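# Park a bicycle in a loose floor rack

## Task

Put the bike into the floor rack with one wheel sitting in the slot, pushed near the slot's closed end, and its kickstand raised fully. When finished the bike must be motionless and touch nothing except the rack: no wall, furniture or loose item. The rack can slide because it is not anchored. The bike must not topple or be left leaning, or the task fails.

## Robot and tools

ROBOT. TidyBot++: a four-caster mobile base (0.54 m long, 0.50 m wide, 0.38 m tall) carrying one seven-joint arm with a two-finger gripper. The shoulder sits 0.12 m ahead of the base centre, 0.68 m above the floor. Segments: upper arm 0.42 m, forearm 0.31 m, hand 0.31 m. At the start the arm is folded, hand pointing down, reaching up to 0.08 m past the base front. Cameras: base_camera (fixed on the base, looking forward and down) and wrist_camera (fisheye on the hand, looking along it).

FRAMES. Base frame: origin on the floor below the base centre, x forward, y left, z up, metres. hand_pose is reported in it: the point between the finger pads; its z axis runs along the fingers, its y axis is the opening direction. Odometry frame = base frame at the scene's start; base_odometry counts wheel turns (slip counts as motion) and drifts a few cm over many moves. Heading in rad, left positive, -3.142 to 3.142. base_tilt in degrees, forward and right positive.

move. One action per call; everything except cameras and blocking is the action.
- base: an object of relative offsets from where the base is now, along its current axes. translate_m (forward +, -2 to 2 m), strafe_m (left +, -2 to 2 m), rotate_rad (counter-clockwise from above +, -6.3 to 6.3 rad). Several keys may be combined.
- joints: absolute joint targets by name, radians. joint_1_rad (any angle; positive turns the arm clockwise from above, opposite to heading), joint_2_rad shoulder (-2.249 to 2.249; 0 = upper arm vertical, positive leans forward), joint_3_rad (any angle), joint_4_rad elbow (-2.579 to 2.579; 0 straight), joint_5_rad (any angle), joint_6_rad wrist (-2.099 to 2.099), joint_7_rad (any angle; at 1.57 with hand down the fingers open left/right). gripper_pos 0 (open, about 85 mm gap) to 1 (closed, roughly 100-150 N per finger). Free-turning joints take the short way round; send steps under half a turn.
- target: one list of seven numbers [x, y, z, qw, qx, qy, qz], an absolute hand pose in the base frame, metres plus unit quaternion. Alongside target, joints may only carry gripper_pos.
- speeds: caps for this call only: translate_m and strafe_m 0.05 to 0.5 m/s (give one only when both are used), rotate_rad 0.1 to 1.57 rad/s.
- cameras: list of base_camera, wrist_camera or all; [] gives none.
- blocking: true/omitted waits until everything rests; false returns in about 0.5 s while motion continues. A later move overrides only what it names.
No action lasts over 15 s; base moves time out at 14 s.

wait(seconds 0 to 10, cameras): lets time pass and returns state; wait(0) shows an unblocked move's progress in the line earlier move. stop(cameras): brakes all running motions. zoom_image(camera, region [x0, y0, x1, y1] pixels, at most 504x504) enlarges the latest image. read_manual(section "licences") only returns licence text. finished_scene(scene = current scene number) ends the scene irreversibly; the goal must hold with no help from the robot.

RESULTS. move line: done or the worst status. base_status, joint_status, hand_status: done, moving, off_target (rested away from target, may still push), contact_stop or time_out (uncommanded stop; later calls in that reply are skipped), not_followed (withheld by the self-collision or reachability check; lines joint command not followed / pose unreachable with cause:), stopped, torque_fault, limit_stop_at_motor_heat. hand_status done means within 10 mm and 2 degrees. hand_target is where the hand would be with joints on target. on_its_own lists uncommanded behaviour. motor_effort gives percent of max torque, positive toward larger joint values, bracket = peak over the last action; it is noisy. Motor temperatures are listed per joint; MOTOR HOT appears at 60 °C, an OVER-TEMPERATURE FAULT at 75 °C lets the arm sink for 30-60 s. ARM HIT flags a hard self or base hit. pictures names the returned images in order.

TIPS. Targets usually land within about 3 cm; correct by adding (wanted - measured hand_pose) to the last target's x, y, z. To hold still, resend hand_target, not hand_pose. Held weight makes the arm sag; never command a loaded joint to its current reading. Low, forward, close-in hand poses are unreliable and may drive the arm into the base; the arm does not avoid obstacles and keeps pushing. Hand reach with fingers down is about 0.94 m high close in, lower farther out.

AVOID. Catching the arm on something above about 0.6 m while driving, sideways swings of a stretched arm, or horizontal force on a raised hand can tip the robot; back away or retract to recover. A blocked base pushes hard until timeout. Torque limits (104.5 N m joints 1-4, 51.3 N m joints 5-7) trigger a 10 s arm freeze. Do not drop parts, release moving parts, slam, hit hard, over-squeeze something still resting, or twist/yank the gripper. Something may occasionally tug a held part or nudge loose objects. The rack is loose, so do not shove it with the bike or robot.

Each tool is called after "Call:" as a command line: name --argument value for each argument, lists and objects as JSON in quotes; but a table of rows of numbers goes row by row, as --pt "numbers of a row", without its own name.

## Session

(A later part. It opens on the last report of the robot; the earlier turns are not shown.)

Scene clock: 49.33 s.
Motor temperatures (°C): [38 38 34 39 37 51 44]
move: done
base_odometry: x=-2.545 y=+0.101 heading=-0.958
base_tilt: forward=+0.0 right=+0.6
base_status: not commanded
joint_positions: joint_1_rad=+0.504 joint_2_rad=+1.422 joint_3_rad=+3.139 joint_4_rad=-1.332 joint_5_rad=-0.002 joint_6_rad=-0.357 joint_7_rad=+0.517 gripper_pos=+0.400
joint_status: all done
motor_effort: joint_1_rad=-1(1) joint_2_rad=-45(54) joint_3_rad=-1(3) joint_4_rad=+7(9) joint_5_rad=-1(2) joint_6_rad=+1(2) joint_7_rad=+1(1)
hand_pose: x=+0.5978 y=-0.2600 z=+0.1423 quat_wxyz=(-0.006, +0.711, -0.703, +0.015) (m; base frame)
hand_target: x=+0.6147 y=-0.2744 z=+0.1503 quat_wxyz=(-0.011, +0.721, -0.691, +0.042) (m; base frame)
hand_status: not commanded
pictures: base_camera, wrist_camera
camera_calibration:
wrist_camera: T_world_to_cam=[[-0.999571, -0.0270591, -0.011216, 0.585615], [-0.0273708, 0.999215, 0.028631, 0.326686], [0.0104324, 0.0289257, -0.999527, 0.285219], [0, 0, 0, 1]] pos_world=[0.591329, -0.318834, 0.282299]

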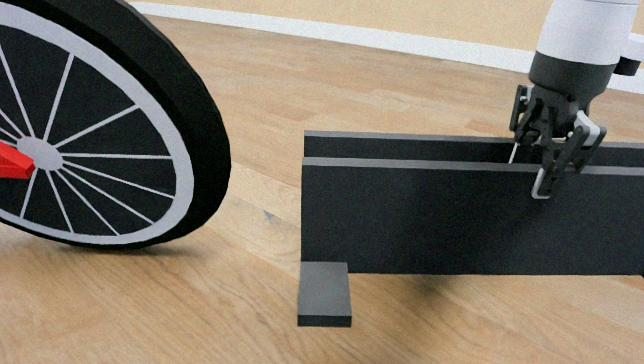

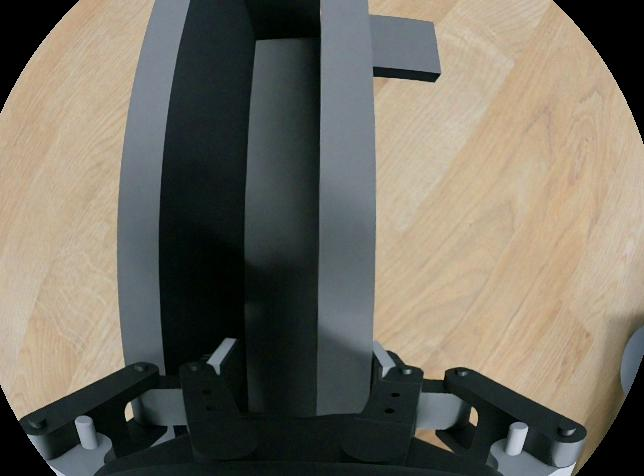

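Call:
move --base '{"translate_m":-0.015}' --cameras '[]'

Call:
move --joints '{"joint_2_rad":1.183,"joint_3_rad":3.1416,"joint_4_rad":-1.489,"joint_5_rad":0,"joint_6_rad":-0.44,"gripper_pos":0.2}' --cameras '["base_camera","wrist_camera"]'

Scene clock: 50.70 s.
Motor temperatures (°C): [38 38 34 39 37 51 44]
move: done
base_odometry: x=-2.553 y=+0.114 heading=-0.958
base_tilt: forward=+0.0 right=+0.6
base_status: done
joint_positions: joint_1_rad=+0.507 joint_2_rad=+1.421 joint_3_rad=+3.139 joint_4_rad=-1.328 joint_5_rad=-0.002 joint_6_rad=-0.356 joint_7_rad=+0.517 gripper_pos=+0.400
joint_status: not commanded
motor_effort: joint_1_rad=+0(3) joint_2_rad=-44(46) joint_3_rad=-1(2) joint_4_rad=+7(8) joint_5_rad=-2(2) joint_6_rad=+0(1) joint_7_rad=+1(1)
hand_pose: x=+0.5989 y=-0.2630 z=+0.1428 quat_wxyz=(-0.007, +0.710, -0.704, +0.017) (m; base frame)
hand_target: x=+0.6147 y=-0.2744 z=+0.1503 quat_wxyz=(-0.011, +0.721, -0.691, +0.042) (m; base frame)
hand_status: not commanded
pictures: none
No camera images: "cameras" was empty.

Scene clock: 52.20 s.
Motor temperatures (°C): [38 38 34 39 37 51 44]
move: done
base_odometry: x=-2.553 y=+0.114 heading=-0.958
base_tilt: forward=+0.0 right=+0.6
base_status: not commanded
joint_positions: joint_1_rad=+0.507 joint_2_rad=+1.196 joint_3_rad=+3.139 joint_4_rad=-1.477 joint_5_rad=-0.002 joint_6_rad=-0.391 joint_7_rad=+0.517 gripper_pos=+0.200
joint_status: all done
motor_effort: joint_1_rad=+0(1) joint_2_rad=-43(47) joint_3_rad=-1(2) joint_4_rad=+8(9) joint_5_rad=-1(3) joint_6_rad=+1(2) joint_7_rad=+1(1)
hand_pose: x=+0.6082 y=-0.2681 z=+0.2451 quat_wxyz=(-0.012, +0.710, -0.703, +0.037) (m; base frame)
hand_target: x=+0.5923 y=-0.2620 z=+0.2494 quat_wxyz=(-0.004, +0.722, -0.692, +0.014) (m; base frame)
hand_status: not commanded
pictures: base_camera, wrist_camera
camera_calibration:
wrist_camera: T_world_to_cam=[[-0.998376, -0.0245985, -0.0513843, 0.606771], [-0.0248773, 0.999679, 0.00479235, 0.33664], [0.05125, 0.00606287, -0.998667, 0.357014], [0, 0, 0, 1]] pos_world=[0.595863, -0.323771, 0.386103]

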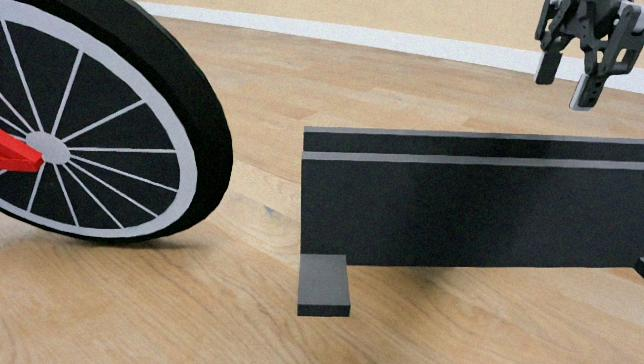

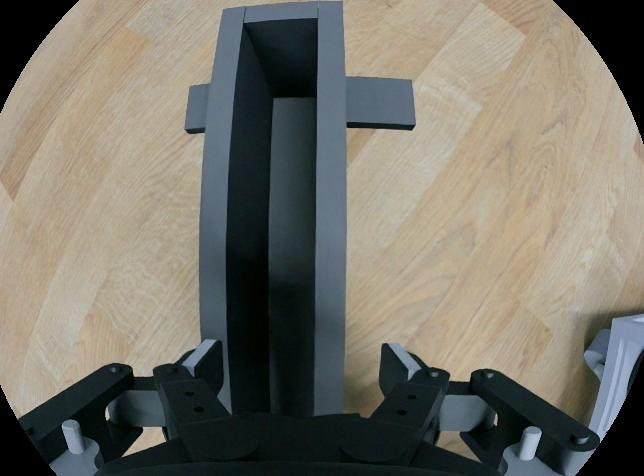

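Call:
move --joints '{"joint_2_rad":0.287,"joint_4_rad":-1.389,"joint_6_rad":-1.186,"gripper_pos":0.0}' --cameras '[]'

Call:
move --base '{"translate_m":-0.15,"strafe_m":0.56}' --speeds '{"strafe_m":0.3}' --joints '{"joint_1_rad":0,"joint_7_rad":0}' --cameras '["base_camera","wrist_camera"]'

Scene clock: 55.93 s.
Motor temperatures (°C): [38 38 34 39 37 51 44]
move: done
base_odometry: x=-2.553 y=+0.114 heading=-0.958
base_tilt: forward=+0.0 right=+0.6
base_status: not commanded
joint_positions: joint_1_rad=+0.507 joint_2_rad=+0.308 joint_3_rad=+3.139 joint_4_rad=-1.397 joint_5_rad=-0.002 joint_6_rad=-1.129 joint_7_rad=+0.517 gripper_pos=+0.000
joint_status: all done
motor_effort: joint_1_rad=+0(1) joint_2_rad=-30(47) joint_3_rad=+0(1) joint_4_rad=+19(19) joint_5_rad=-1(2) joint_6_rad=+2(3) joint_7_rad=+0(1)
hand_pose: x=+0.5866 y=-0.2561 z=+0.7437 quat_wxyz=(-0.043, +0.703, -0.695, +0.147) (m; base frame)
hand_target: x=+0.5719 y=-0.2506 z=+0.7531 quat_wxyz=(-0.035, +0.715, -0.685, +0.135) (m; base frame)
hand_status: not commanded
pictures: none
No camera images: "cameras" was empty.

Scene clock: 58.70 s.
Motor temperatures (°C): [38 38 34 39 37 50 44]
move: done
base_odometry: x=-2.182 y=+0.559 heading=-0.958
base_tilt: forward=+0.0 right=+0.6
base_status: done
joint_positions: joint_1_rad=+0.002 joint_2_rad=+0.308 joint_3_rad=+3.140 joint_4_rad=-1.396 joint_5_rad=-0.002 joint_6_rad=-1.134 joint_7_rad=+0.047 gripper_pos=+0.000
joint_status: all done
motor_effort: joint_1_rad=+0(4) joint_2_rad=-29(32) joint_3_rad=+0(3) joint_4_rad=+18(19) joint_5_rad=-1(3) joint_6_rad=+3(3) joint_7_rad=+1(1)
hand_pose: x=+0.6512 y=+0.0016 z=+0.7441 quat_wxyz=(-0.105, +0.715, -0.683, +0.109) (m; base frame)
hand_target: x=+0.6366 y=+0.0014 z=+0.7531 quat_wxyz=(-0.099, +0.700, -0.700, +0.099) (m; base frame)
hand_status: not commanded
pictures: base_camera, wrist_camera
camera_calibration:
wrist_camera: T_world_to_cam=[[-0.957579, -0.0600176, -0.281853, 0.826972], [-0.0695029, 0.997299, 0.0237679, 0.0806023], [0.279665, 0.0423492, -0.959163, 0.673281], [0, 0, 0, 1]] pos_world=[0.609199, -0.0592646, 0.876956]

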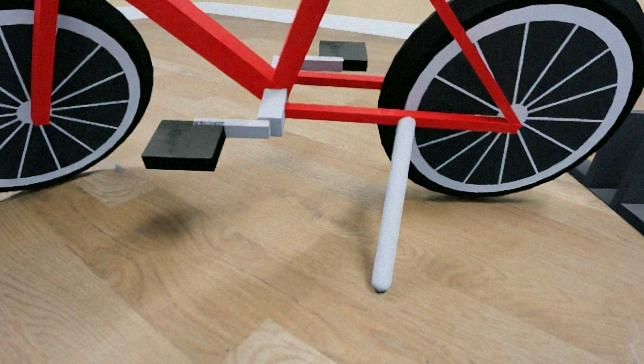

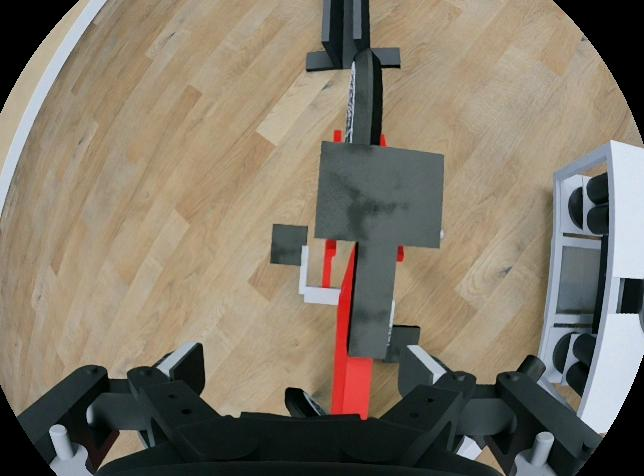

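Call:
move --joints '{"joint_1_rad":0,"joint_2_rad":0.48,"joint_3_rad":3.1416,"joint_4_rad":-1.62,"joint_5_rad":0,"joint_6_rad":-0.78,"joint_7_rad":-0.04}' --cameras '["wrist_camera"]'

Scene clock: 60.73 s.
Motor temperatures (°C): [38 38 34 39 37 51 44]
move: done
base_odometry: x=-2.182 y=+0.559 heading=-0.958
base_tilt: forward=+0.0 right=+0.6
base_status: not commanded
joint_positions: joint_1_rad=+0.002 joint_2_rad=+0.481 joint_3_rad=+3.140 joint_4_rad=-1.615 joint_5_rad=-0.002 joint_6_rad=-0.830 joint_7_rad=+0.007 gripper_pos=+0.000
joint_status: all done
motor_effort: joint_1_rad=+0(1) joint_2_rad=-33(38) joint_3_rad=+0(1) joint_4_rad=+16(19) joint_5_rad=-1(2) joint_6_rad=+2(3) joint_7_rad=+0(1)
hand_pose: x=+0.6524 y=+0.0015 z=+0.5932 quat_wxyz=(-0.077, +0.705, -0.701, +0.076) (m; base frame)
hand_target: x=+0.6652 y=+0.0014 z=+0.5956 quat_wxyz=(-0.094, +0.687, -0.715, +0.090) (m; base frame)
hand_status: not commanded
pictures: wrist_camera
camera_calibration:
wrist_camera: T_world_to_cam=[[-0.980226, -0.0195635, -0.196911, 0.749838], [-0.0276385, 0.998882, 0.0383437, 0.0483893], [0.195941, 0.0430278, -0.979671, 0.594977], [0, 0, 0, 1]] pos_world=[0.619767, -0.0592663, 0.728678]

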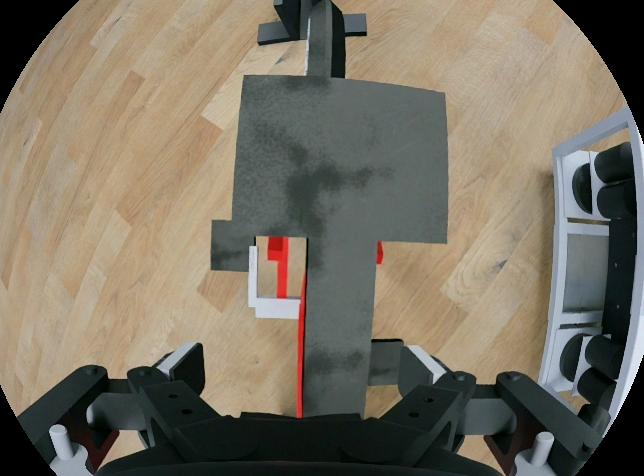

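Call:
move --joints '{"joint_1_rad":0,"joint_2_rad":0.613,"joint_3_rad":3.1416,"joint_4_rad":-1.773,"joint_5_rad":0,"joint_6_rad":-0.426,"joint_7_rad":-0.04}' --cameras '["base_camera","wrist_camera"]'

Scene clock: 62.27 s.
Motor temperatures (°C): [38 38 34 39 37 51 44]
move: off_target
base_odometry: x=-2.182 y=+0.559 heading=-0.958
base_tilt: forward=+0.0 right=+0.6
base_status: not commanded
joint_positions: joint_1_rad=+0.003 joint_2_rad=+0.539 joint_3_rad=+3.141 joint_4_rad=-1.750 joint_5_rad=-0.002 joint_6_rad=-0.508 joint_7_rad=+0.006 gripper_pos=+0.000
joint_status: joint_2_rad off_target (ended at +0.539, target +0.613); the others done
motor_effort: joint_1_rad=-2(3) joint_2_rad=-17(33) joint_3_rad=-2(5) joint_4_rad=+13(17) joint_5_rad=-2(5) joint_6_rad=+8(10) joint_7_rad=+1(2)
hand_pose: x=+0.6771 y=+0.0003 z=+0.5432 quat_wxyz=(-0.122, +0.697, -0.696, +0.121) (m; base frame)
hand_target: x=+0.6774 y=+0.0014 z=+0.5026 quat_wxyz=(-0.118, +0.683, -0.711, +0.114) (m; base frame)
hand_status: not commanded
pictures: base_camera, wrist_camera
camera_calibration:
wrist_camera: T_world_to_cam=[[-0.946682, -0.0163855, -0.321752, 0.809317], [-0.0288486, 0.999005, 0.0340054, 0.0554262], [0.320875, 0.0414744, -0.946213, 0.438458], [0, 0, 0, 1]] pos_world=[0.627075, -0.0602948, 0.67339]

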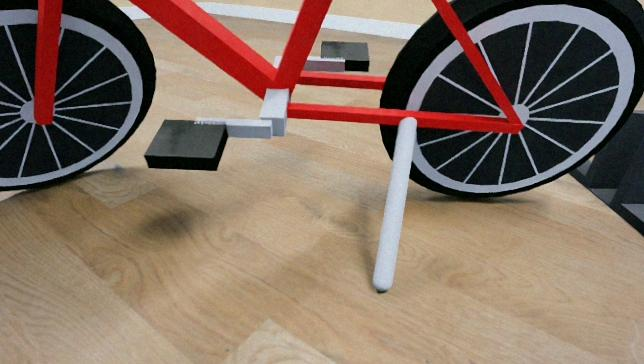

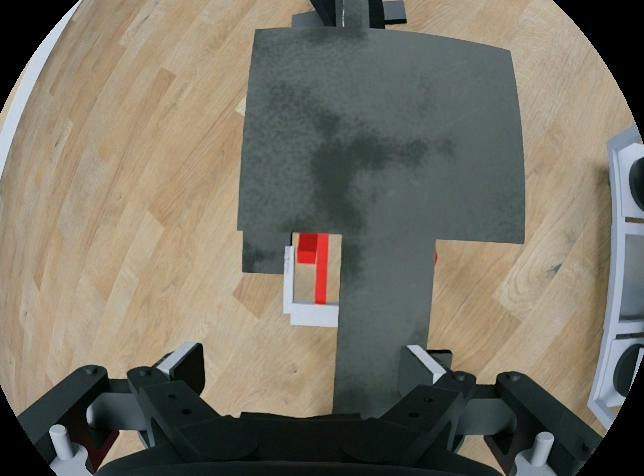

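Call:
move --joints '{"joint_2_rad":0.50,"joint_4_rad":-1.65,"joint_6_rad":-0.70}' --cameras '[]'

Call:
move --base '{"translate_m":-0.024}' --speeds '{"translate_m":0.1}' --joints '{"joint_2_rad":0.555,"joint_4_rad":-1.71,"joint_6_rad":-0.57}' --cameras '["wrist_camera"]'

Scene clock: 63.87 s.
Motor temperatures (°C): [38 39 34 39 37 51 44]
move: done
base_odometry: x=-2.182 y=+0.559 heading=-0.958
base_tilt: forward=+0.0 right=+0.6
base_status: not commanded
joint_positions: joint_1_rad=+0.003 joint_2_rad=+0.519 joint_3_rad=+3.141 joint_4_rad=-1.655 joint_5_rad=-0.002 joint_6_rad=-0.647 joint_7_rad=+0.005 gripper_pos=+0.000
joint_status: all done
motor_effort: joint_1_rad=+0(2) joint_2_rad=-34(38) joint_3_rad=-1(2) joint_4_rad=+16(16) joint_5_rad=-1(3) joint_6_rad=+3(10) joint_7_rad=+1(1)
hand_pose: x=+0.6846 y=+0.0004 z=+0.5733 quat_wxyz=(-0.113, +0.698, -0.698, +0.112) (m; base frame)
hand_target: x=+0.6733 y=+0.0014 z=+0.5808 quat_wxyz=(-0.105, +0.685, -0.713, +0.101) (m; base frame)
hand_status: not commanded
pictures: none
No camera images: "cameras" was empty.

Scene clock: 64.73 s.
Motor temperatures (°C): [38 39 34 39 37 51 44]
move: done
base_odometry: x=-2.195 y=+0.579 heading=-0.958
base_tilt: forward=+0.0 right=+0.6
base_status: done
joint_positions: joint_1_rad=+0.003 joint_2_rad=+0.539 joint_3_rad=+3.141 joint_4_rad=-1.708 joint_5_rad=-0.002 joint_6_rad=-0.594 joint_7_rad=+0.005 gripper_pos=+0.000
joint_status: all done
motor_effort: joint_1_rad=-1(1) joint_2_rad=-34(40) joint_3_rad=-1(1) joint_4_rad=+15(18) joint_5_rad=-1(2) joint_6_rad=+2(3) joint_7_rad=+1(1)
hand_pose: x=+0.6721 y=+0.0004 z=+0.5486 quat_wxyz=(-0.106, +0.699, -0.699, +0.105) (m; base frame)
hand_target: x=+0.6763 y=+0.0014 z=+0.5415 quat_wxyz=(-0.110, +0.685, -0.713, +0.106) (m; base frame)
hand_status: not commanded
pictures: wrist_camera
camera_calibration:
wrist_camera: T_world_to_cam=[[-0.96022, -0.015938, -0.278789, 0.791894], [-0.0269625, 0.998997, 0.0357545, 0.0527485], [0.27794, 0.041849, -0.959686, 0.481375], [0, 0, 0, 1]] pos_world=[0.628021, -0.0602194, 0.680855]

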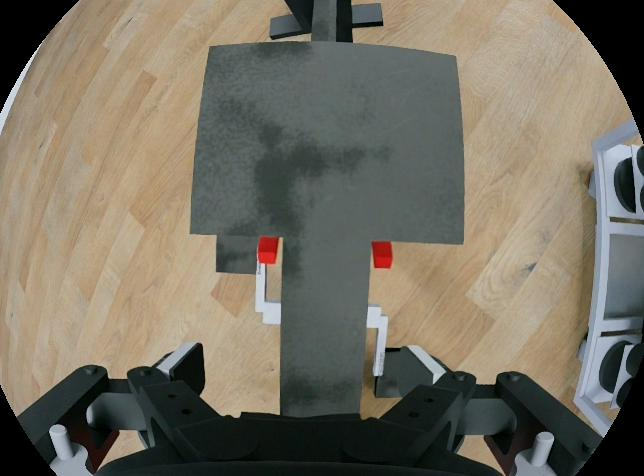

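Call:
move --joints '{"joint_2_rad":0.62,"joint_4_rad":-1.752,"joint_6_rad":-0.463}' --cameras '["wrist_camera"]'

Scene clock: 65.83 s.
Motor temperatures (°C): [38 39 34 39 37 51 44]
move: done
base_odometry: x=-2.195 y=+0.579 heading=-0.958
base_tilt: forward=+0.0 right=+0.6
base_status: not commanded
joint_positions: joint_1_rad=+0.003 joint_2_rad=+0.610 joint_3_rad=+3.141 joint_4_rad=-1.743 joint_5_rad=-0.002 joint_6_rad=-0.504 joint_7_rad=+0.005 gripper_pos=+0.000
joint_status: all done
motor_effort: joint_1_rad=+0(1) joint_2_rad=-35(38) joint_3_rad=-1(1) joint_4_rad=+13(15) joint_5_rad=-2(2) joint_6_rad=+2(3) joint_7_rad=+1(1)
hand_pose: x=+0.6703 y=+0.0003 z=+0.5064 quat_wxyz=(-0.100, +0.700, -0.700, +0.100) (m; base frame)
hand_target: x=+0.6762 y=+0.0014 z=+0.5017 quat_wxyz=(-0.110, +0.685, -0.713, +0.106) (m; base frame)
hand_status: not commanded
pictures: wrist_camera
camera_calibration:
wrist_camera: T_world_to_cam=[[-0.964492, -0.0157853, -0.263638, 0.77358], [-0.0262262, 0.999003, 0.0361306, 0.0535616], [0.262805, 0.0417619, -0.963945, 0.453717], [0, 0, 0, 1]] pos_world=[0.628277, -0.0602451, 0.639368]

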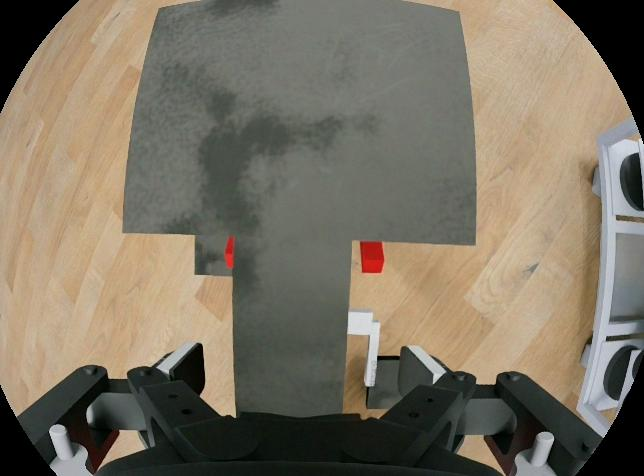

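Call:
move --joints '{"gripper_pos":1}' --cameras '["wrist_camera"]'

Scene clock: 67.03 s.
Motor temperatures (°C): [38 39 34 39 37 51 44]
move: off_target
base_odometry: x=-2.195 y=+0.578 heading=-0.958
base_tilt: forward=+0.0 right=+0.6
base_status: not commanded
joint_positions: joint_1_rad=+0.003 joint_2_rad=+0.608 joint_3_rad=+3.141 joint_4_rad=-1.740 joint_5_rad=-0.002 joint_6_rad=-0.504 joint_7_rad=+0.002 gripper_pos=+0.571
joint_status: gripper_pos off_target (ended at +0.571, target +1.000)
motor_effort: joint_1_rad=+0(1) joint_2_rad=-33(35) joint_3_rad=+0(1) joint_4_rad=+12(16) joint_5_rad=-2(3) joint_6_rad=+6(12) joint_7_rad=+0(2)
hand_pose: x=+0.6726 y=+0.0003 z=+0.5083 quat_wxyz=(-0.103, +0.699, -0.701, +0.102) (m; base frame)
hand_target: x=+0.6762 y=+0.0014 z=+0.5017 quat_wxyz=(-0.110, +0.685, -0.713, +0.106) (m; base frame)
hand_status: not commanded
pictures: wrist_camera
camera_calibration:
wrist_camera: T_world_to_cam=[[-0.963031, -0.0121345, -0.269116, 0.778092], [-0.0229302, 0.999052, 0.0370083, 0.0508969], [0.268412, 0.0418111, -0.962396, 0.450391], [0, 0, 0, 1]] pos_world=[0.629604, -0.0602383, 0.640968]

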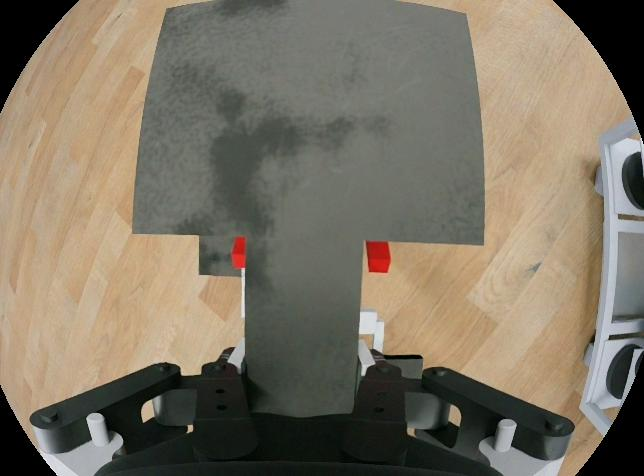

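Call:
move --base '{"translate_m":0.022}' --speeds '{"translate_m":0.05}' --joints '{"joint_2_rad":0.75,"joint_4_rad":-1.335,"joint_6_rad":-0.885,"joint_7_rad":0}' --cameras '[]'

Call:
move --base '{"translate_m":0.022}' --speeds '{"translate_m":0.05}' --joints '{"joint_2_rad":0.985,"joint_4_rad":-0.79,"joint_6_rad":-1.32,"joint_7_rad":0}' --cameras '["base_camera","wrist_camera"]'

Scene clock: 68.90 s.
Motor temperatures (°C): [38 39 34 39 37 51 44]
move: off_target
base_odometry: x=-2.183 y=+0.560 heading=-0.958
base_tilt: forward=+0.0 right=+0.6
base_status: done
joint_positions: joint_1_rad=+0.016 joint_2_rad=+0.742 joint_3_rad=+3.145 joint_4_rad=-1.381 joint_5_rad=-0.002 joint_6_rad=-0.871 joint_7_rad=-0.002 gripper_pos=+0.573
joint_status: joint_4_rad off_target (ended at -1.381, target -1.335); the others done
motor_effort: joint_1_rad=-4(6) joint_2_rad=-44(44) joint_3_rad=-2(5) joint_4_rad=+22(24) joint_5_rad=+0(3) joint_6_rad=+9(13) joint_7_rad=+2(4)
hand_pose: x=+0.7168 y=-0.0095 z=+0.5189 quat_wxyz=(-0.052, +0.697, -0.713, +0.053) (m; base frame)
hand_target: x=+0.7327 y=+0.0014 z=+0.5283 quat_wxyz=(-0.061, +0.705, -0.704, +0.061) (m; base frame)
hand_status: not commanded
pictures: none
No camera images: "cameras" was empty.

Scene clock: 70.67 s.
Motor temperatures (°C): [38 39 34 39 37 51 44]
move: off_target
base_odometry: x=-2.170 y=+0.543 heading=-0.958
base_tilt: forward=+0.0 right=+0.6
base_status: done
joint_positions: joint_1_rad=+0.016 joint_2_rad=+0.987 joint_3_rad=+3.145 joint_4_rad=-0.834 joint_5_rad=-0.002 joint_6_rad=-1.319 joint_7_rad=-0.002 gripper_pos=+0.574
joint_status: joint_4_rad off_target (ended at -0.834, target -0.790); the others done
motor_effort: joint_1_rad=-2(5) joint_2_rad=-52(53) joint_3_rad=-2(4) joint_4_rad=+23(25) joint_5_rad=-1(2) joint_6_rad=+9(13) joint_7_rad=+0(3)
hand_pose: x=+0.7752 y=-0.0102 z=+0.5246 quat_wxyz=(+0.000, +0.700, -0.714, +0.001) (m; base frame)
hand_target: x=+0.7919 y=+0.0014 z=+0.5397 quat_wxyz=(-0.016, +0.707, -0.707, +0.016) (m; base frame)
hand_status: not commanded
pictures: base_camera, wrist_camera
camera_calibration:
wrist_camera: T_world_to_cam=[[-0.999861, 0.00568794, 0.0156573, 0.760511], [0.00631485, 0.999168, 0.0402855, 0.0387477], [-0.0154152, 0.0403788, -0.999066, 0.678239], [0, 0, 0, 1]] pos_world=[0.770616, -0.0704277, 0.664137]

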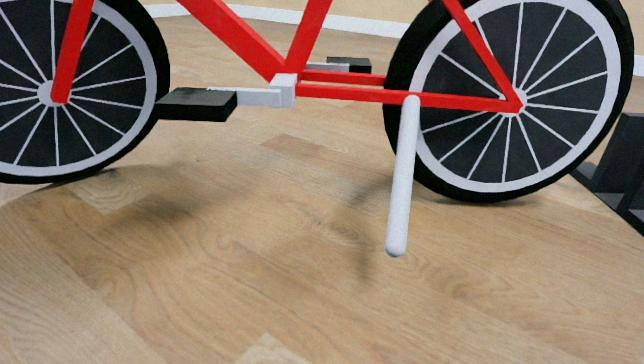

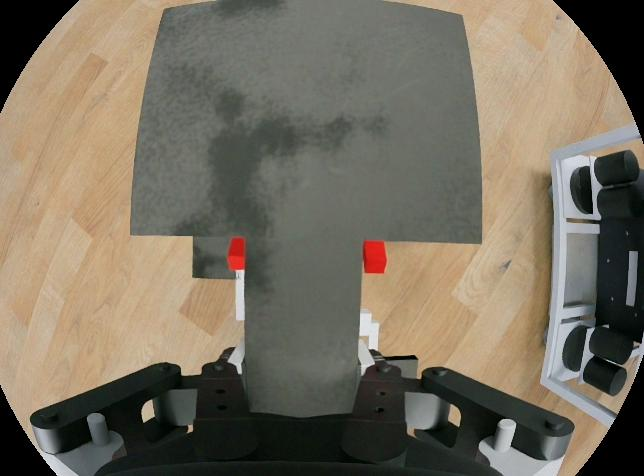

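Call:
move --base '{"strafe_m":-0.14}' --speeds '{"strafe_m":0.12}' --cameras '["base_camera"]'

Call:
zoom_image --camera "base_camera" --region '[404, 60, 644, 260]'

Scene clock: 72.73 s.
Motor temperatures (°C): [38 39 34 39 37 51 44]
move: done
base_odometry: x=-2.284 y=+0.462 heading=-0.958
base_tilt: forward=+0.0 right=+0.6
base_status: done
joint_positions: joint_1_rad=-0.039 joint_2_rad=+1.001 joint_3_rad=+3.120 joint_4_rad=-0.808 joint_5_rad=-0.049 joint_6_rad=-1.323 joint_7_rad=-0.080 gripper_pos=+0.574
joint_status: not commanded
motor_effort: joint_1_rad=+6(10) joint_2_rad=-51(57) joint_3_rad=+4(7) joint_4_rad=+19(23) joint_5_rad=+9(15) joint_6_rad=+3(9) joint_7_rad=+14(16)
hand_pose: x=+0.7801 y=+0.0524 z=+0.5241 quat_wxyz=(-0.025, +0.692, -0.721, -0.021) (m; base frame)
hand_target: x=+0.7919 y=+0.0014 z=+0.5397 quat_wxyz=(-0.016, +0.707, -0.707, +0.016) (m; base frame)
hand_status: not commanded
pictures: base_camera

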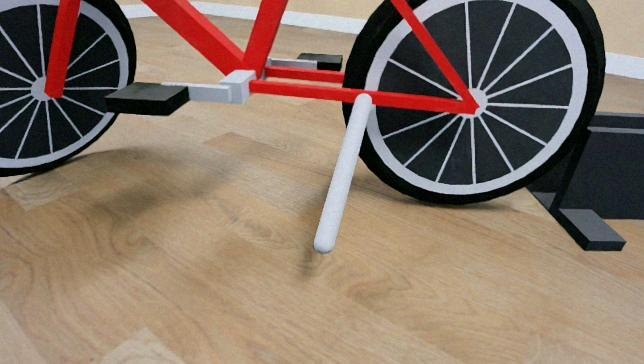

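Scaled by 2.100.

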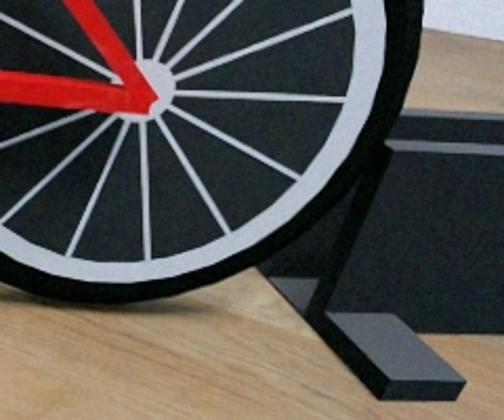

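Call:
move --base '{"strafe_m":-0.08,"translate_m":0.002}' --speeds '{"strafe_m":0.12}' --cameras '["base_camera"]'

Call:
zoom_image --camera "base_camera" --region '[404, 60, 644, 260]'

Scene clock: 74.57 s.
Motor temperatures (°C): [38 39 34 39 37 51 44]
move: done
base_odometry: x=-2.349 y=+0.415 heading=-0.957
base_tilt: forward=+0.0 right=+0.6
base_status: done
joint_positions: joint_1_rad=-0.091 joint_2_rad=+1.005 joint_3_rad=+3.087 joint_4_rad=-0.807 joint_5_rad=-0.086 joint_6_rad=-1.323 joint_7_rad=-0.090 gripper_pos=+0.574
joint_status: not commanded
motor_effort: joint_1_rad=+16(19) joint_2_rad=-53(58) joint_3_rad=+9(12) joint_4_rad=+19(22) joint_5_rad=+15(19) joint_6_rad=+1(4) joint_7_rad=+15(17)
hand_pose: x=+0.7727 y=+0.1134 z=+0.5242 quat_wxyz=(-0.043, +0.709, -0.702, -0.048) (m; base frame)
hand_target: x=+0.7919 y=+0.0014 z=+0.5397 quat_wxyz=(-0.016, +0.707, -0.707, +0.016) (m; base frame)
hand_status: not commanded
pictures: base_camera

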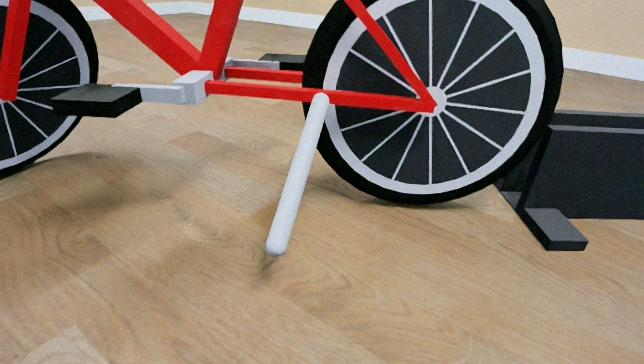

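Scaled by 2.100.

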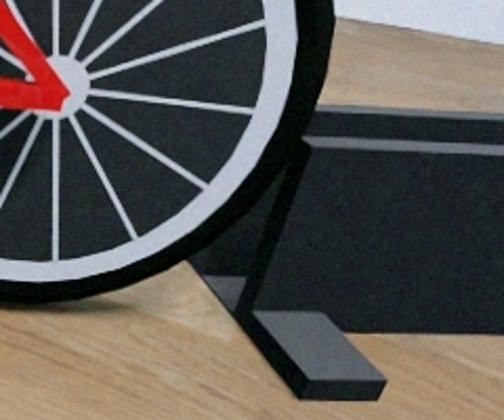

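Call:
zoom_image --camera "base_camera" --region '[480, 90, 600, 230]'

Call:
wait --seconds 0 --cameras '["wrist_camera"]'

Scaled by 3.600.

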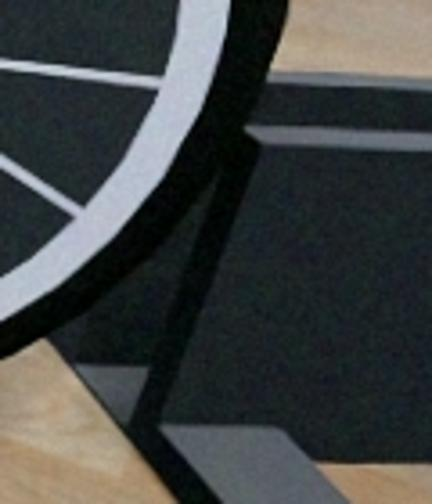

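Scene clock: 74.83 s.
Motor temperatures (°C): [38 39 34 39 37 51 44]
base_odometry: x=-2.349 y=+0.415 heading=-0.957
base_tilt: forward=+0.0 right=+0.6
base_status: done
joint_positions: joint_1_rad=-0.091 joint_2_rad=+1.005 joint_3_rad=+3.087 joint_4_rad=-0.807 joint_5_rad=-0.086 joint_6_rad=-1.323 joint_7_rad=-0.090 gripper_pos=+0.574
joint_status: not commanded
motor_effort: joint_1_rad=+16(19) joint_2_rad=-53(58) joint_3_rad=+10(12) joint_4_rad=+19(22) joint_5_rad=+15(19) joint_6_rad=+1(4) joint_7_rad=+14(17)
hand_pose: x=+0.7727 y=+0.1134 z=+0.5242 quat_wxyz=(-0.043, +0.709, -0.702, -0.048) (m; base frame)
hand_target: x=+0.7919 y=+0.0014 z=+0.5397 quat_wxyz=(-0.016, +0.707, -0.707, +0.016) (m; base frame)
hand_status: not commanded
pictures: wrist_camera
camera_calibration:
wrist_camera: T_world_to_cam=[[-0.999405, -0.0268217, 0.0217045, 0.757411], [-0.0227644, 0.985288, 0.16938, -0.12833], [-0.0259283, 0.168785, -0.985312, 0.659176], [0, 0, 0, 1]] pos_world=[0.77113, 0.0354975, 0.654791]

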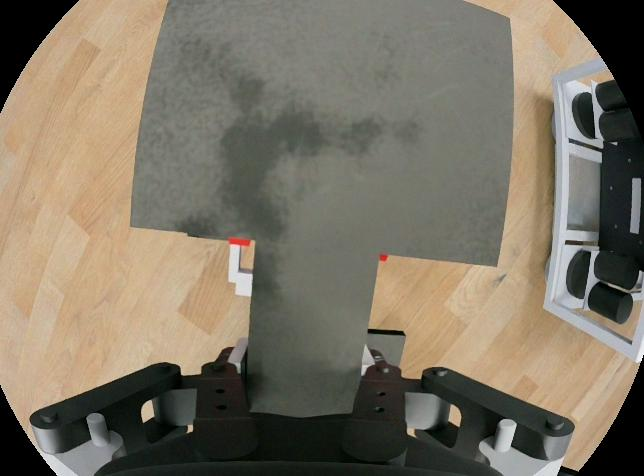

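Call:
move --base '{"strafe_m":0.15}' --speeds '{"strafe_m":0.15}' --cameras '["base_camera"]'

Call:
zoom_image --camera "base_camera" --region '[464, 60, 644, 240]'

Scene clock: 77.20 s.
Motor temperatures (°C): [38 39 34 39 37 51 44]
move: done
base_odometry: x=-2.226 y=+0.501 heading=-0.957
base_tilt: forward=+0.0 right=+0.6
base_status: done
joint_positions: joint_1_rad=+0.030 joint_2_rad=+1.000 joint_3_rad=+3.153 joint_4_rad=-0.807 joint_5_rad=-0.013 joint_6_rad=-1.338 joint_7_rad=-0.019 gripper_pos=+0.574
joint_status: not commanded
motor_effort: joint_1_rad=-6(15) joint_2_rad=-46(54) joint_3_rad=-4(8) joint_4_rad=+20(21) joint_5_rad=-6(15) joint_6_rad=+10(11) joint_7_rad=-2(15)
hand_pose: x=+0.7775 y=-0.0201 z=+0.5240 quat_wxyz=(+0.000, +0.686, -0.728, -0.002) (m; base frame)
hand_target: x=+0.7919 y=+0.0014 z=+0.5397 quat_wxyz=(-0.016, +0.707, -0.707, +0.016) (m; base frame)
hand_status: not commanded
pictures: base_camera

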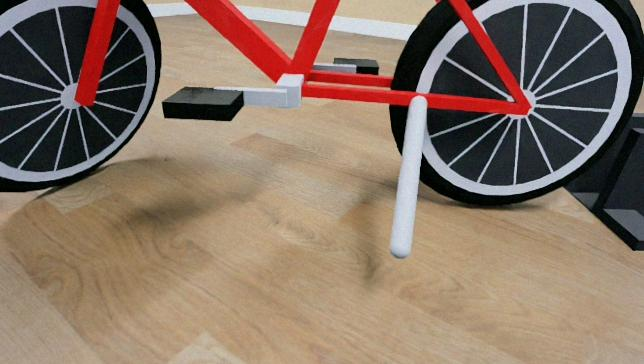

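Scaled by 2.800.

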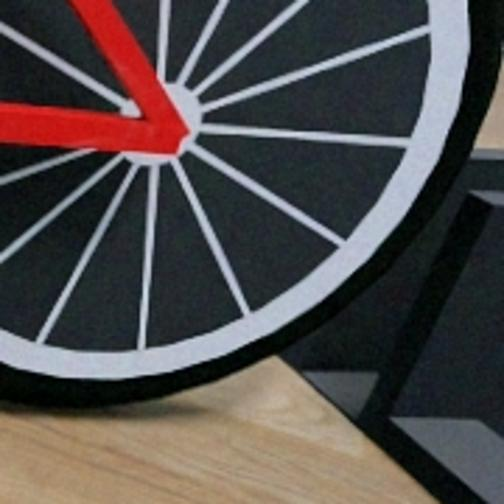

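Call:
move --base '{"strafe_m":-0.16,"translate_m":-0.004}' --speeds '{"strafe_m":0.12}' --cameras '["base_camera"]'

Call:
zoom_image --camera "base_camera" --region '[464, 60, 644, 240]'

Scene clock: 80.60 s.
Motor temperatures (°C): [38 40 34 39 37 51 44]
move: done
base_odometry: x=-2.359 y=+0.412 heading=-0.957
base_tilt: forward=+0.0 right=+0.6
base_status: done
joint_positions: joint_1_rad=-0.066 joint_2_rad=+1.004 joint_3_rad=+3.098 joint_4_rad=-0.805 joint_5_rad=-0.074 joint_6_rad=-1.332 joint_7_rad=-0.079 gripper_pos=+0.574
joint_status: not commanded
motor_effort: joint_1_rad=+11(17) joint_2_rad=-53(57) joint_3_rad=+7(11) joint_4_rad=+19(21) joint_5_rad=+11(18) joint_6_rad=+0(11) joint_7_rad=+13(16)
hand_pose: x=+0.7744 y=+0.0885 z=+0.5246 quat_wxyz=(-0.035, +0.704, -0.709, -0.041) (m; base frame)
hand_target: x=+0.7919 y=+0.0014 z=+0.5397 quat_wxyz=(-0.016, +0.707, -0.707, +0.016) (m; base frame)
hand_status: not commanded
pictures: base_camera

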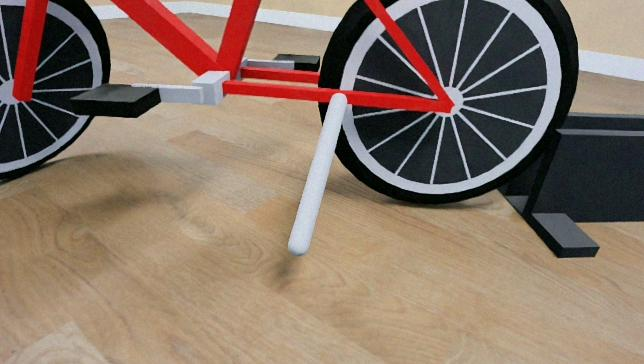

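Scaled by 2.800.

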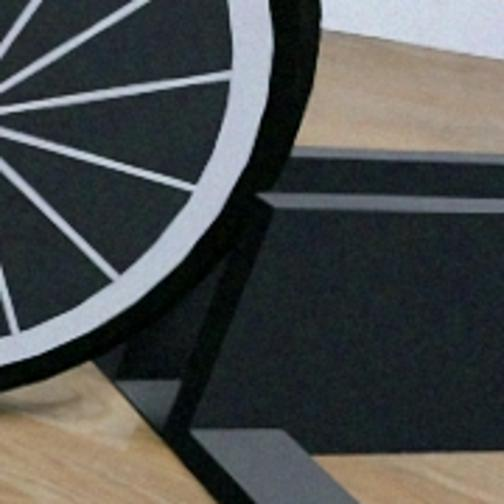

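Call:
move --base '{"strafe_m": -0.08}' --speeds '{"strafe_m": 0.1}' --cameras '["base_camera"]'

Call:
zoom_image --camera "base_camera" --region '[404, 60, 644, 260]'

Scene clock: 82.43 s.
Motor temperatures (°C): [38 40 34 39 37 50 44]
move: done
base_odometry: x=-2.424 y=+0.367 heading=-0.957
base_tilt: forward=+0.0 right=+0.6
base_status: done
joint_positions: joint_1_rad=-0.062 joint_2_rad=+1.005 joint_3_rad=+3.096 joint_4_rad=-0.804 joint_5_rad=-0.080 joint_6_rad=-1.332 joint_7_rad=-0.082 gripper_pos=+0.574
joint_status: not commanded
motor_effort: joint_1_rad=+10(17) joint_2_rad=-53(57) joint_3_rad=+5(10) joint_4_rad=+20(24) joint_5_rad=+11(16) joint_6_rad=+4(7) joint_7_rad=+12(16)
hand_pose: x=+0.7745 y=+0.0887 z=+0.5246 quat_wxyz=(-0.038, +0.701, -0.711, -0.044) (m; base frame)
hand_target: x=+0.7919 y=+0.0014 z=+0.5397 quat_wxyz=(-0.016, +0.707, -0.707, +0.016) (m; base frame)
hand_status: not commanded
pictures: base_camera

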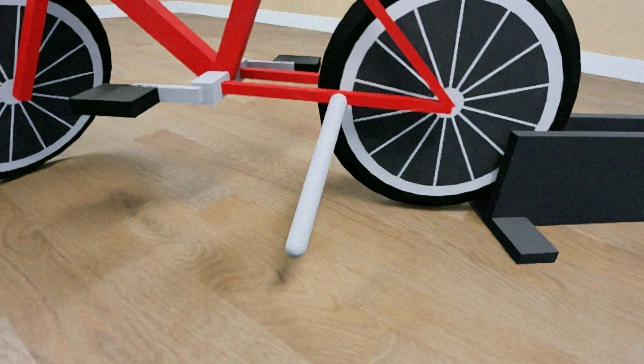

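Scaled by 2.100.

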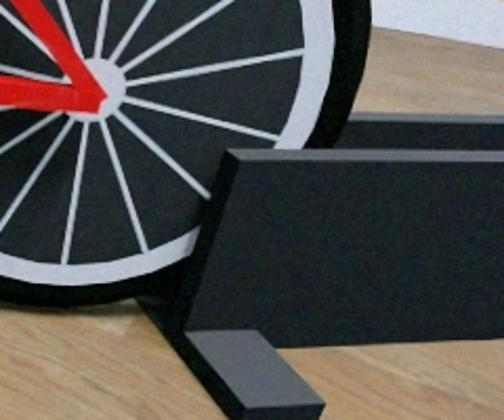

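Call:
move --base '{"strafe_m": -0.08}' --speeds '{"strafe_m": 0.1}' --cameras '["base_camera"]'

Call:
zoom_image --camera "base_camera" --region '[404, 60, 644, 260]'

Scene clock: 83.83 s.
Motor temperatures (°C): [38 40 34 39 37 50 44]
move: done
base_odometry: x=-2.490 y=+0.321 heading=-0.956
base_tilt: forward=+0.0 right=+0.6
base_status: done
joint_positions: joint_1_rad=-0.098 joint_2_rad=+1.007 joint_3_rad=+3.082 joint_4_rad=-0.804 joint_5_rad=-0.092 joint_6_rad=-1.333 joint_7_rad=-0.090 gripper_pos=+0.574
joint_status: not commanded
motor_effort: joint_1_rad=+17(21) joint_2_rad=-52(57) joint_3_rad=+10(13) joint_4_rad=+20(23) joint_5_rad=+15(19) joint_6_rad=+5(7) joint_7_rad=+12(16)
hand_pose: x=+0.7689 y=+0.1222 z=+0.5245 quat_wxyz=(-0.043, +0.712, -0.699, -0.055) (m; base frame)
hand_target: x=+0.7919 y=+0.0014 z=+0.5397 quat_wxyz=(-0.016, +0.707, -0.707, +0.016) (m; base frame)
hand_status: not commanded
pictures: base_camera

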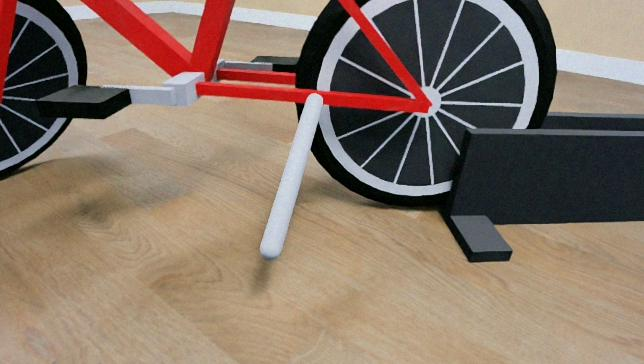

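Scaled by 2.100.

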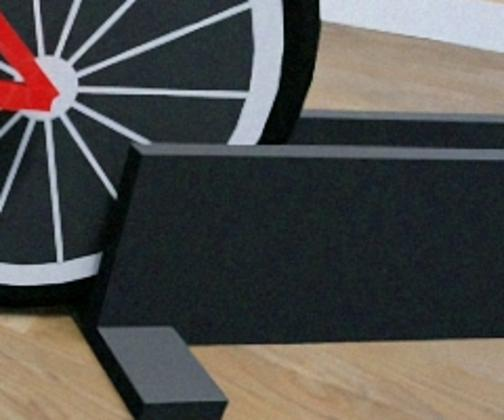

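Call:
move --base '{"strafe_m": -0.1}' --speeds '{"strafe_m": 0.1}' --cameras '["base_camera"]'

Call:
zoom_image --camera "base_camera" --region '[404, 60, 644, 260]'

Scene clock: 85.43 s.
Motor temperatures (°C): [38 40 34 39 37 50 44]
move: done
base_odometry: x=-2.571 y=+0.263 heading=-0.956
base_tilt: forward=+0.0 right=+0.6
base_status: done
joint_positions: joint_1_rad=-0.130 joint_2_rad=+1.009 joint_3_rad=+3.065 joint_4_rad=-0.805 joint_5_rad=-0.116 joint_6_rad=-1.333 joint_7_rad=-0.092 gripper_pos=+0.574
joint_status: not commanded
motor_effort: joint_1_rad=+22(26) joint_2_rad=-50(56) joint_3_rad=+13(16) joint_4_rad=+20(22) joint_5_rad=+19(23) joint_6_rad=+4(5) joint_7_rad=+12(15)
hand_pose: x=+0.7615 y=+0.1576 z=+0.5255 quat_wxyz=(-0.052, +0.722, -0.686, -0.071) (m; base frame)
hand_target: x=+0.7919 y=+0.0014 z=+0.5397 quat_wxyz=(-0.016, +0.707, -0.707, +0.016) (m; base frame)
hand_status: not commanded
pictures: base_camera

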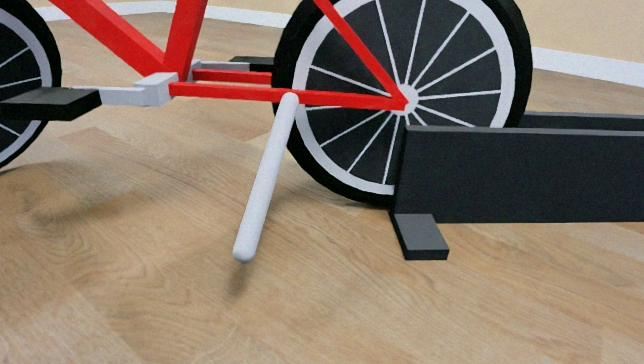

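Scaled by 2.100.

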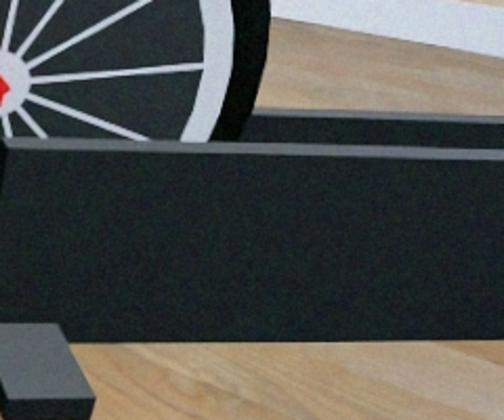

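Call:
move --base '{"strafe_m": -0.08, "translate_m": 0.012}' --speeds '{"strafe_m": 0.1}' --cameras '["base_camera"]'

Call:
zoom_image --camera "base_camera" --region '[404, 60, 644, 260]'

Scene clock: 86.90 s.
Motor temperatures (°C): [38 40 34 39 37 50 44]
move: done
base_odometry: x=-2.629 y=+0.208 heading=-0.955
base_tilt: forward=+0.0 right=+0.6
base_status: done
joint_positions: joint_1_rad=-0.151 joint_2_rad=+1.009 joint_3_rad=+3.048 joint_4_rad=-0.811 joint_5_rad=-0.140 joint_6_rad=-1.333 joint_7_rad=-0.096 gripper_pos=+0.574
joint_status: not commanded
motor_effort: joint_1_rad=+28(30) joint_2_rad=-50(56) joint_3_rad=+17(19) joint_4_rad=+22(24) joint_5_rad=+25(27) joint_6_rad=+6(8) joint_7_rad=+15(17)
hand_pose: x=+0.7521 y=+0.1860 z=+0.5258 quat_wxyz=(-0.059, +0.728, -0.678, -0.089) (m; base frame)
hand_target: x=+0.7919 y=+0.0014 z=+0.5397 quat_wxyz=(-0.016, +0.707, -0.707, +0.016) (m; base frame)
hand_status: not commanded
pictures: base_camera

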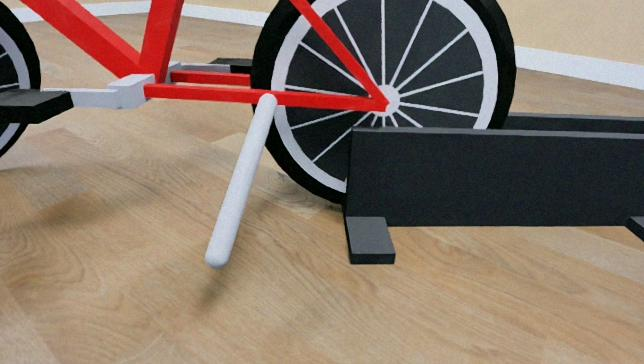

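Scaled by 2.100.

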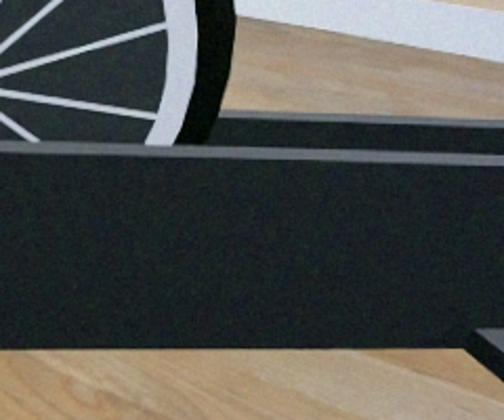

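Call:
move --cameras '["all"]'

Call:
zoom_image --camera "base_camera" --region '[240, 0, 644, 300]'

Scene clock: 87.17 s.
Motor temperatures (°C): [38 40 34 39 37 50 44]
base_odometry: x=-2.629 y=+0.208 heading=-0.955
base_tilt: forward=+0.0 right=+0.6
base_status: done
joint_positions: joint_1_rad=-0.151 joint_2_rad=+1.009 joint_3_rad=+3.048 joint_4_rad=-0.811 joint_5_rad=-0.140 joint_6_rad=-1.333 joint_7_rad=-0.096 gripper_pos=+0.574
joint_status: not commanded
motor_effort: joint_1_rad=+26(30) joint_2_rad=-50(56) joint_3_rad=+16(19) joint_4_rad=+22(24) joint_5_rad=+22(27) joint_6_rad=+5(8) joint_7_rad=+15(17)
hand_pose: x=+0.7521 y=+0.1862 z=+0.5259 quat_wxyz=(-0.059, +0.728, -0.677, -0.090) (m; base frame)
hand_target: x=+0.7919 y=+0.0014 z=+0.5397 quat_wxyz=(-0.016, +0.707, -0.707, +0.016) (m; base frame)
hand_status: not commanded
pictures: base_camera, wrist_camera
camera_calibration:
wrist_camera: T_world_to_cam=[[-0.994413, -0.0934033, 0.0491835, 0.732944], [-0.0782073, 0.964815, 0.25103, -0.198192], [-0.0709, 0.245781, -0.966729, 0.657655], [0, 0, 0, 1]] pos_world=[0.759977, 0.0980395, 0.649477]

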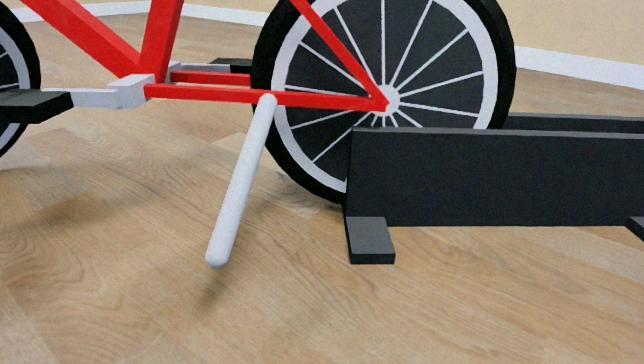

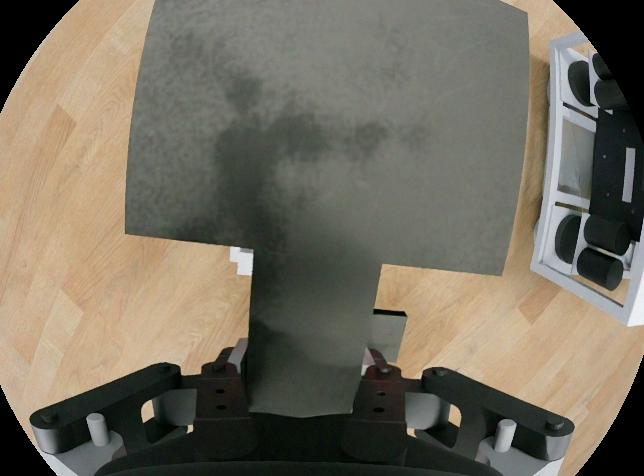

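Scaled by 1.248.

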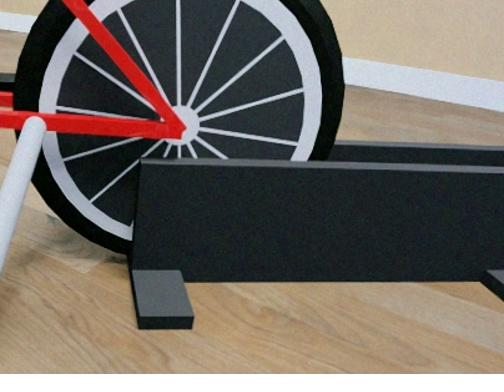

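Call:
move --base '{"strafe_m": 0.10, "translate_m": 0.012}' --speeds '{"strafe_m": 0.15}' --joints '{"joint_1_rad": 0.08}' --cameras '["base_camera"]'

Call:
zoom_image --camera "base_camera" --region '[404, 0, 644, 200]'

Scene clock: 88.83 s.
Motor temperatures (°C): [38 40 34 39 37 50 44]
move: off_target
base_odometry: x=-2.540 y=+0.256 heading=-0.955
base_tilt: forward=+0.0 right=+0.6
base_status: done
joint_positions: joint_1_rad=+0.007 joint_2_rad=+1.003 joint_3_rad=+3.081 joint_4_rad=-0.815 joint_5_rad=-0.116 joint_6_rad=-1.368 joint_7_rad=-0.045 gripper_pos=+0.574
joint_status: joint_1_rad off_target (ended at +0.007, target +0.080)
motor_effort: joint_1_rad=+12(26) joint_2_rad=-45(52) joint_3_rad=+8(16) joint_4_rad=+23(24) joint_5_rad=+9(23) joint_6_rad=+14(15) joint_7_rad=+1(15)
hand_pose: x=+0.7636 y=+0.0614 z=+0.5253 quat_wxyz=(-0.040, +0.689, -0.720, -0.075) (m; base frame)
hand_target: x=+0.7899 y=-0.0524 z=+0.5397 quat_wxyz=(-0.016, +0.678, -0.735, +0.017) (m; base frame)
hand_status: not commanded
pictures: base_camera

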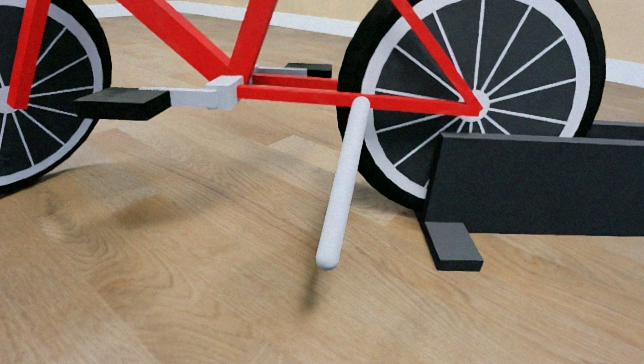

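Scaled by 2.100.

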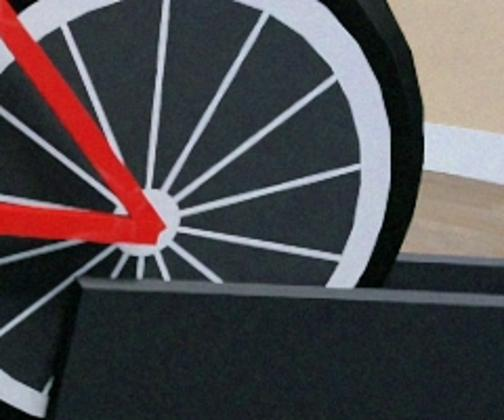

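Call:
move --base '{"strafe_m": -0.07, "translate_m": -0.006}' --speeds '{"strafe_m": 0.1}' --joints '{"joint_7_rad": 0.0}' --cameras '["base_camera"]'

Call:
zoom_image --camera "base_camera" --region '[404, 0, 644, 200]'

Scene clock: 90.20 s.
Motor temperatures (°C): [38 41 34 39 37 50 44]
move: done
base_odometry: x=-2.601 y=+0.220 heading=-0.954
base_tilt: forward=+0.0 right=+0.6
base_status: done
joint_positions: joint_1_rad=-0.023 joint_2_rad=+1.005 joint_3_rad=+3.071 joint_4_rad=-0.813 joint_5_rad=-0.124 joint_6_rad=-1.350 joint_7_rad=-0.071 gripper_pos=+0.574
joint_status: all done
motor_effort: joint_1_rad=+17(22) joint_2_rad=-52(55) joint_3_rad=+11(15) joint_4_rad=+20(24) joint_5_rad=+18(23) joint_6_rad=+3(14) joint_7_rad=+12(14)
hand_pose: x=+0.7670 y=+0.0881 z=+0.5259 quat_wxyz=(-0.050, +0.691, -0.717, -0.076) (m; base frame)
hand_target: x=+0.7899 y=-0.0524 z=+0.5397 quat_wxyz=(-0.016, +0.678, -0.735, +0.017) (m; base frame)
hand_status: not commanded
pictures: base_camera

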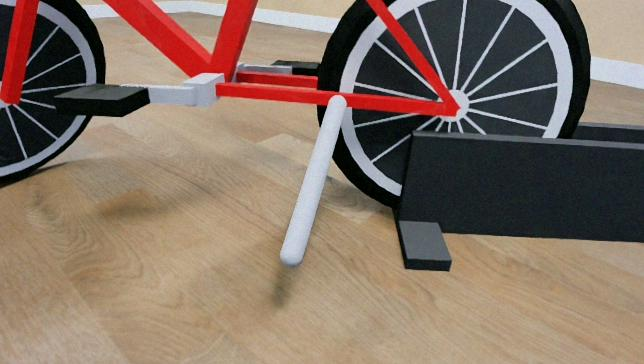

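Scaled by 2.100.

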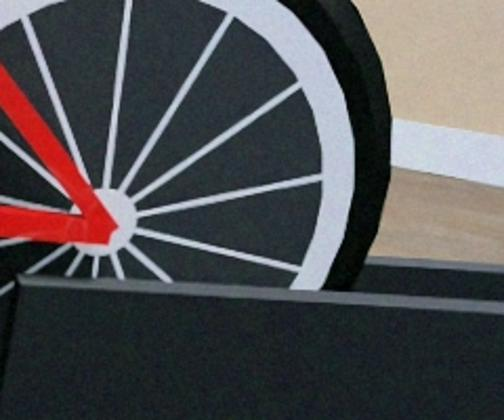

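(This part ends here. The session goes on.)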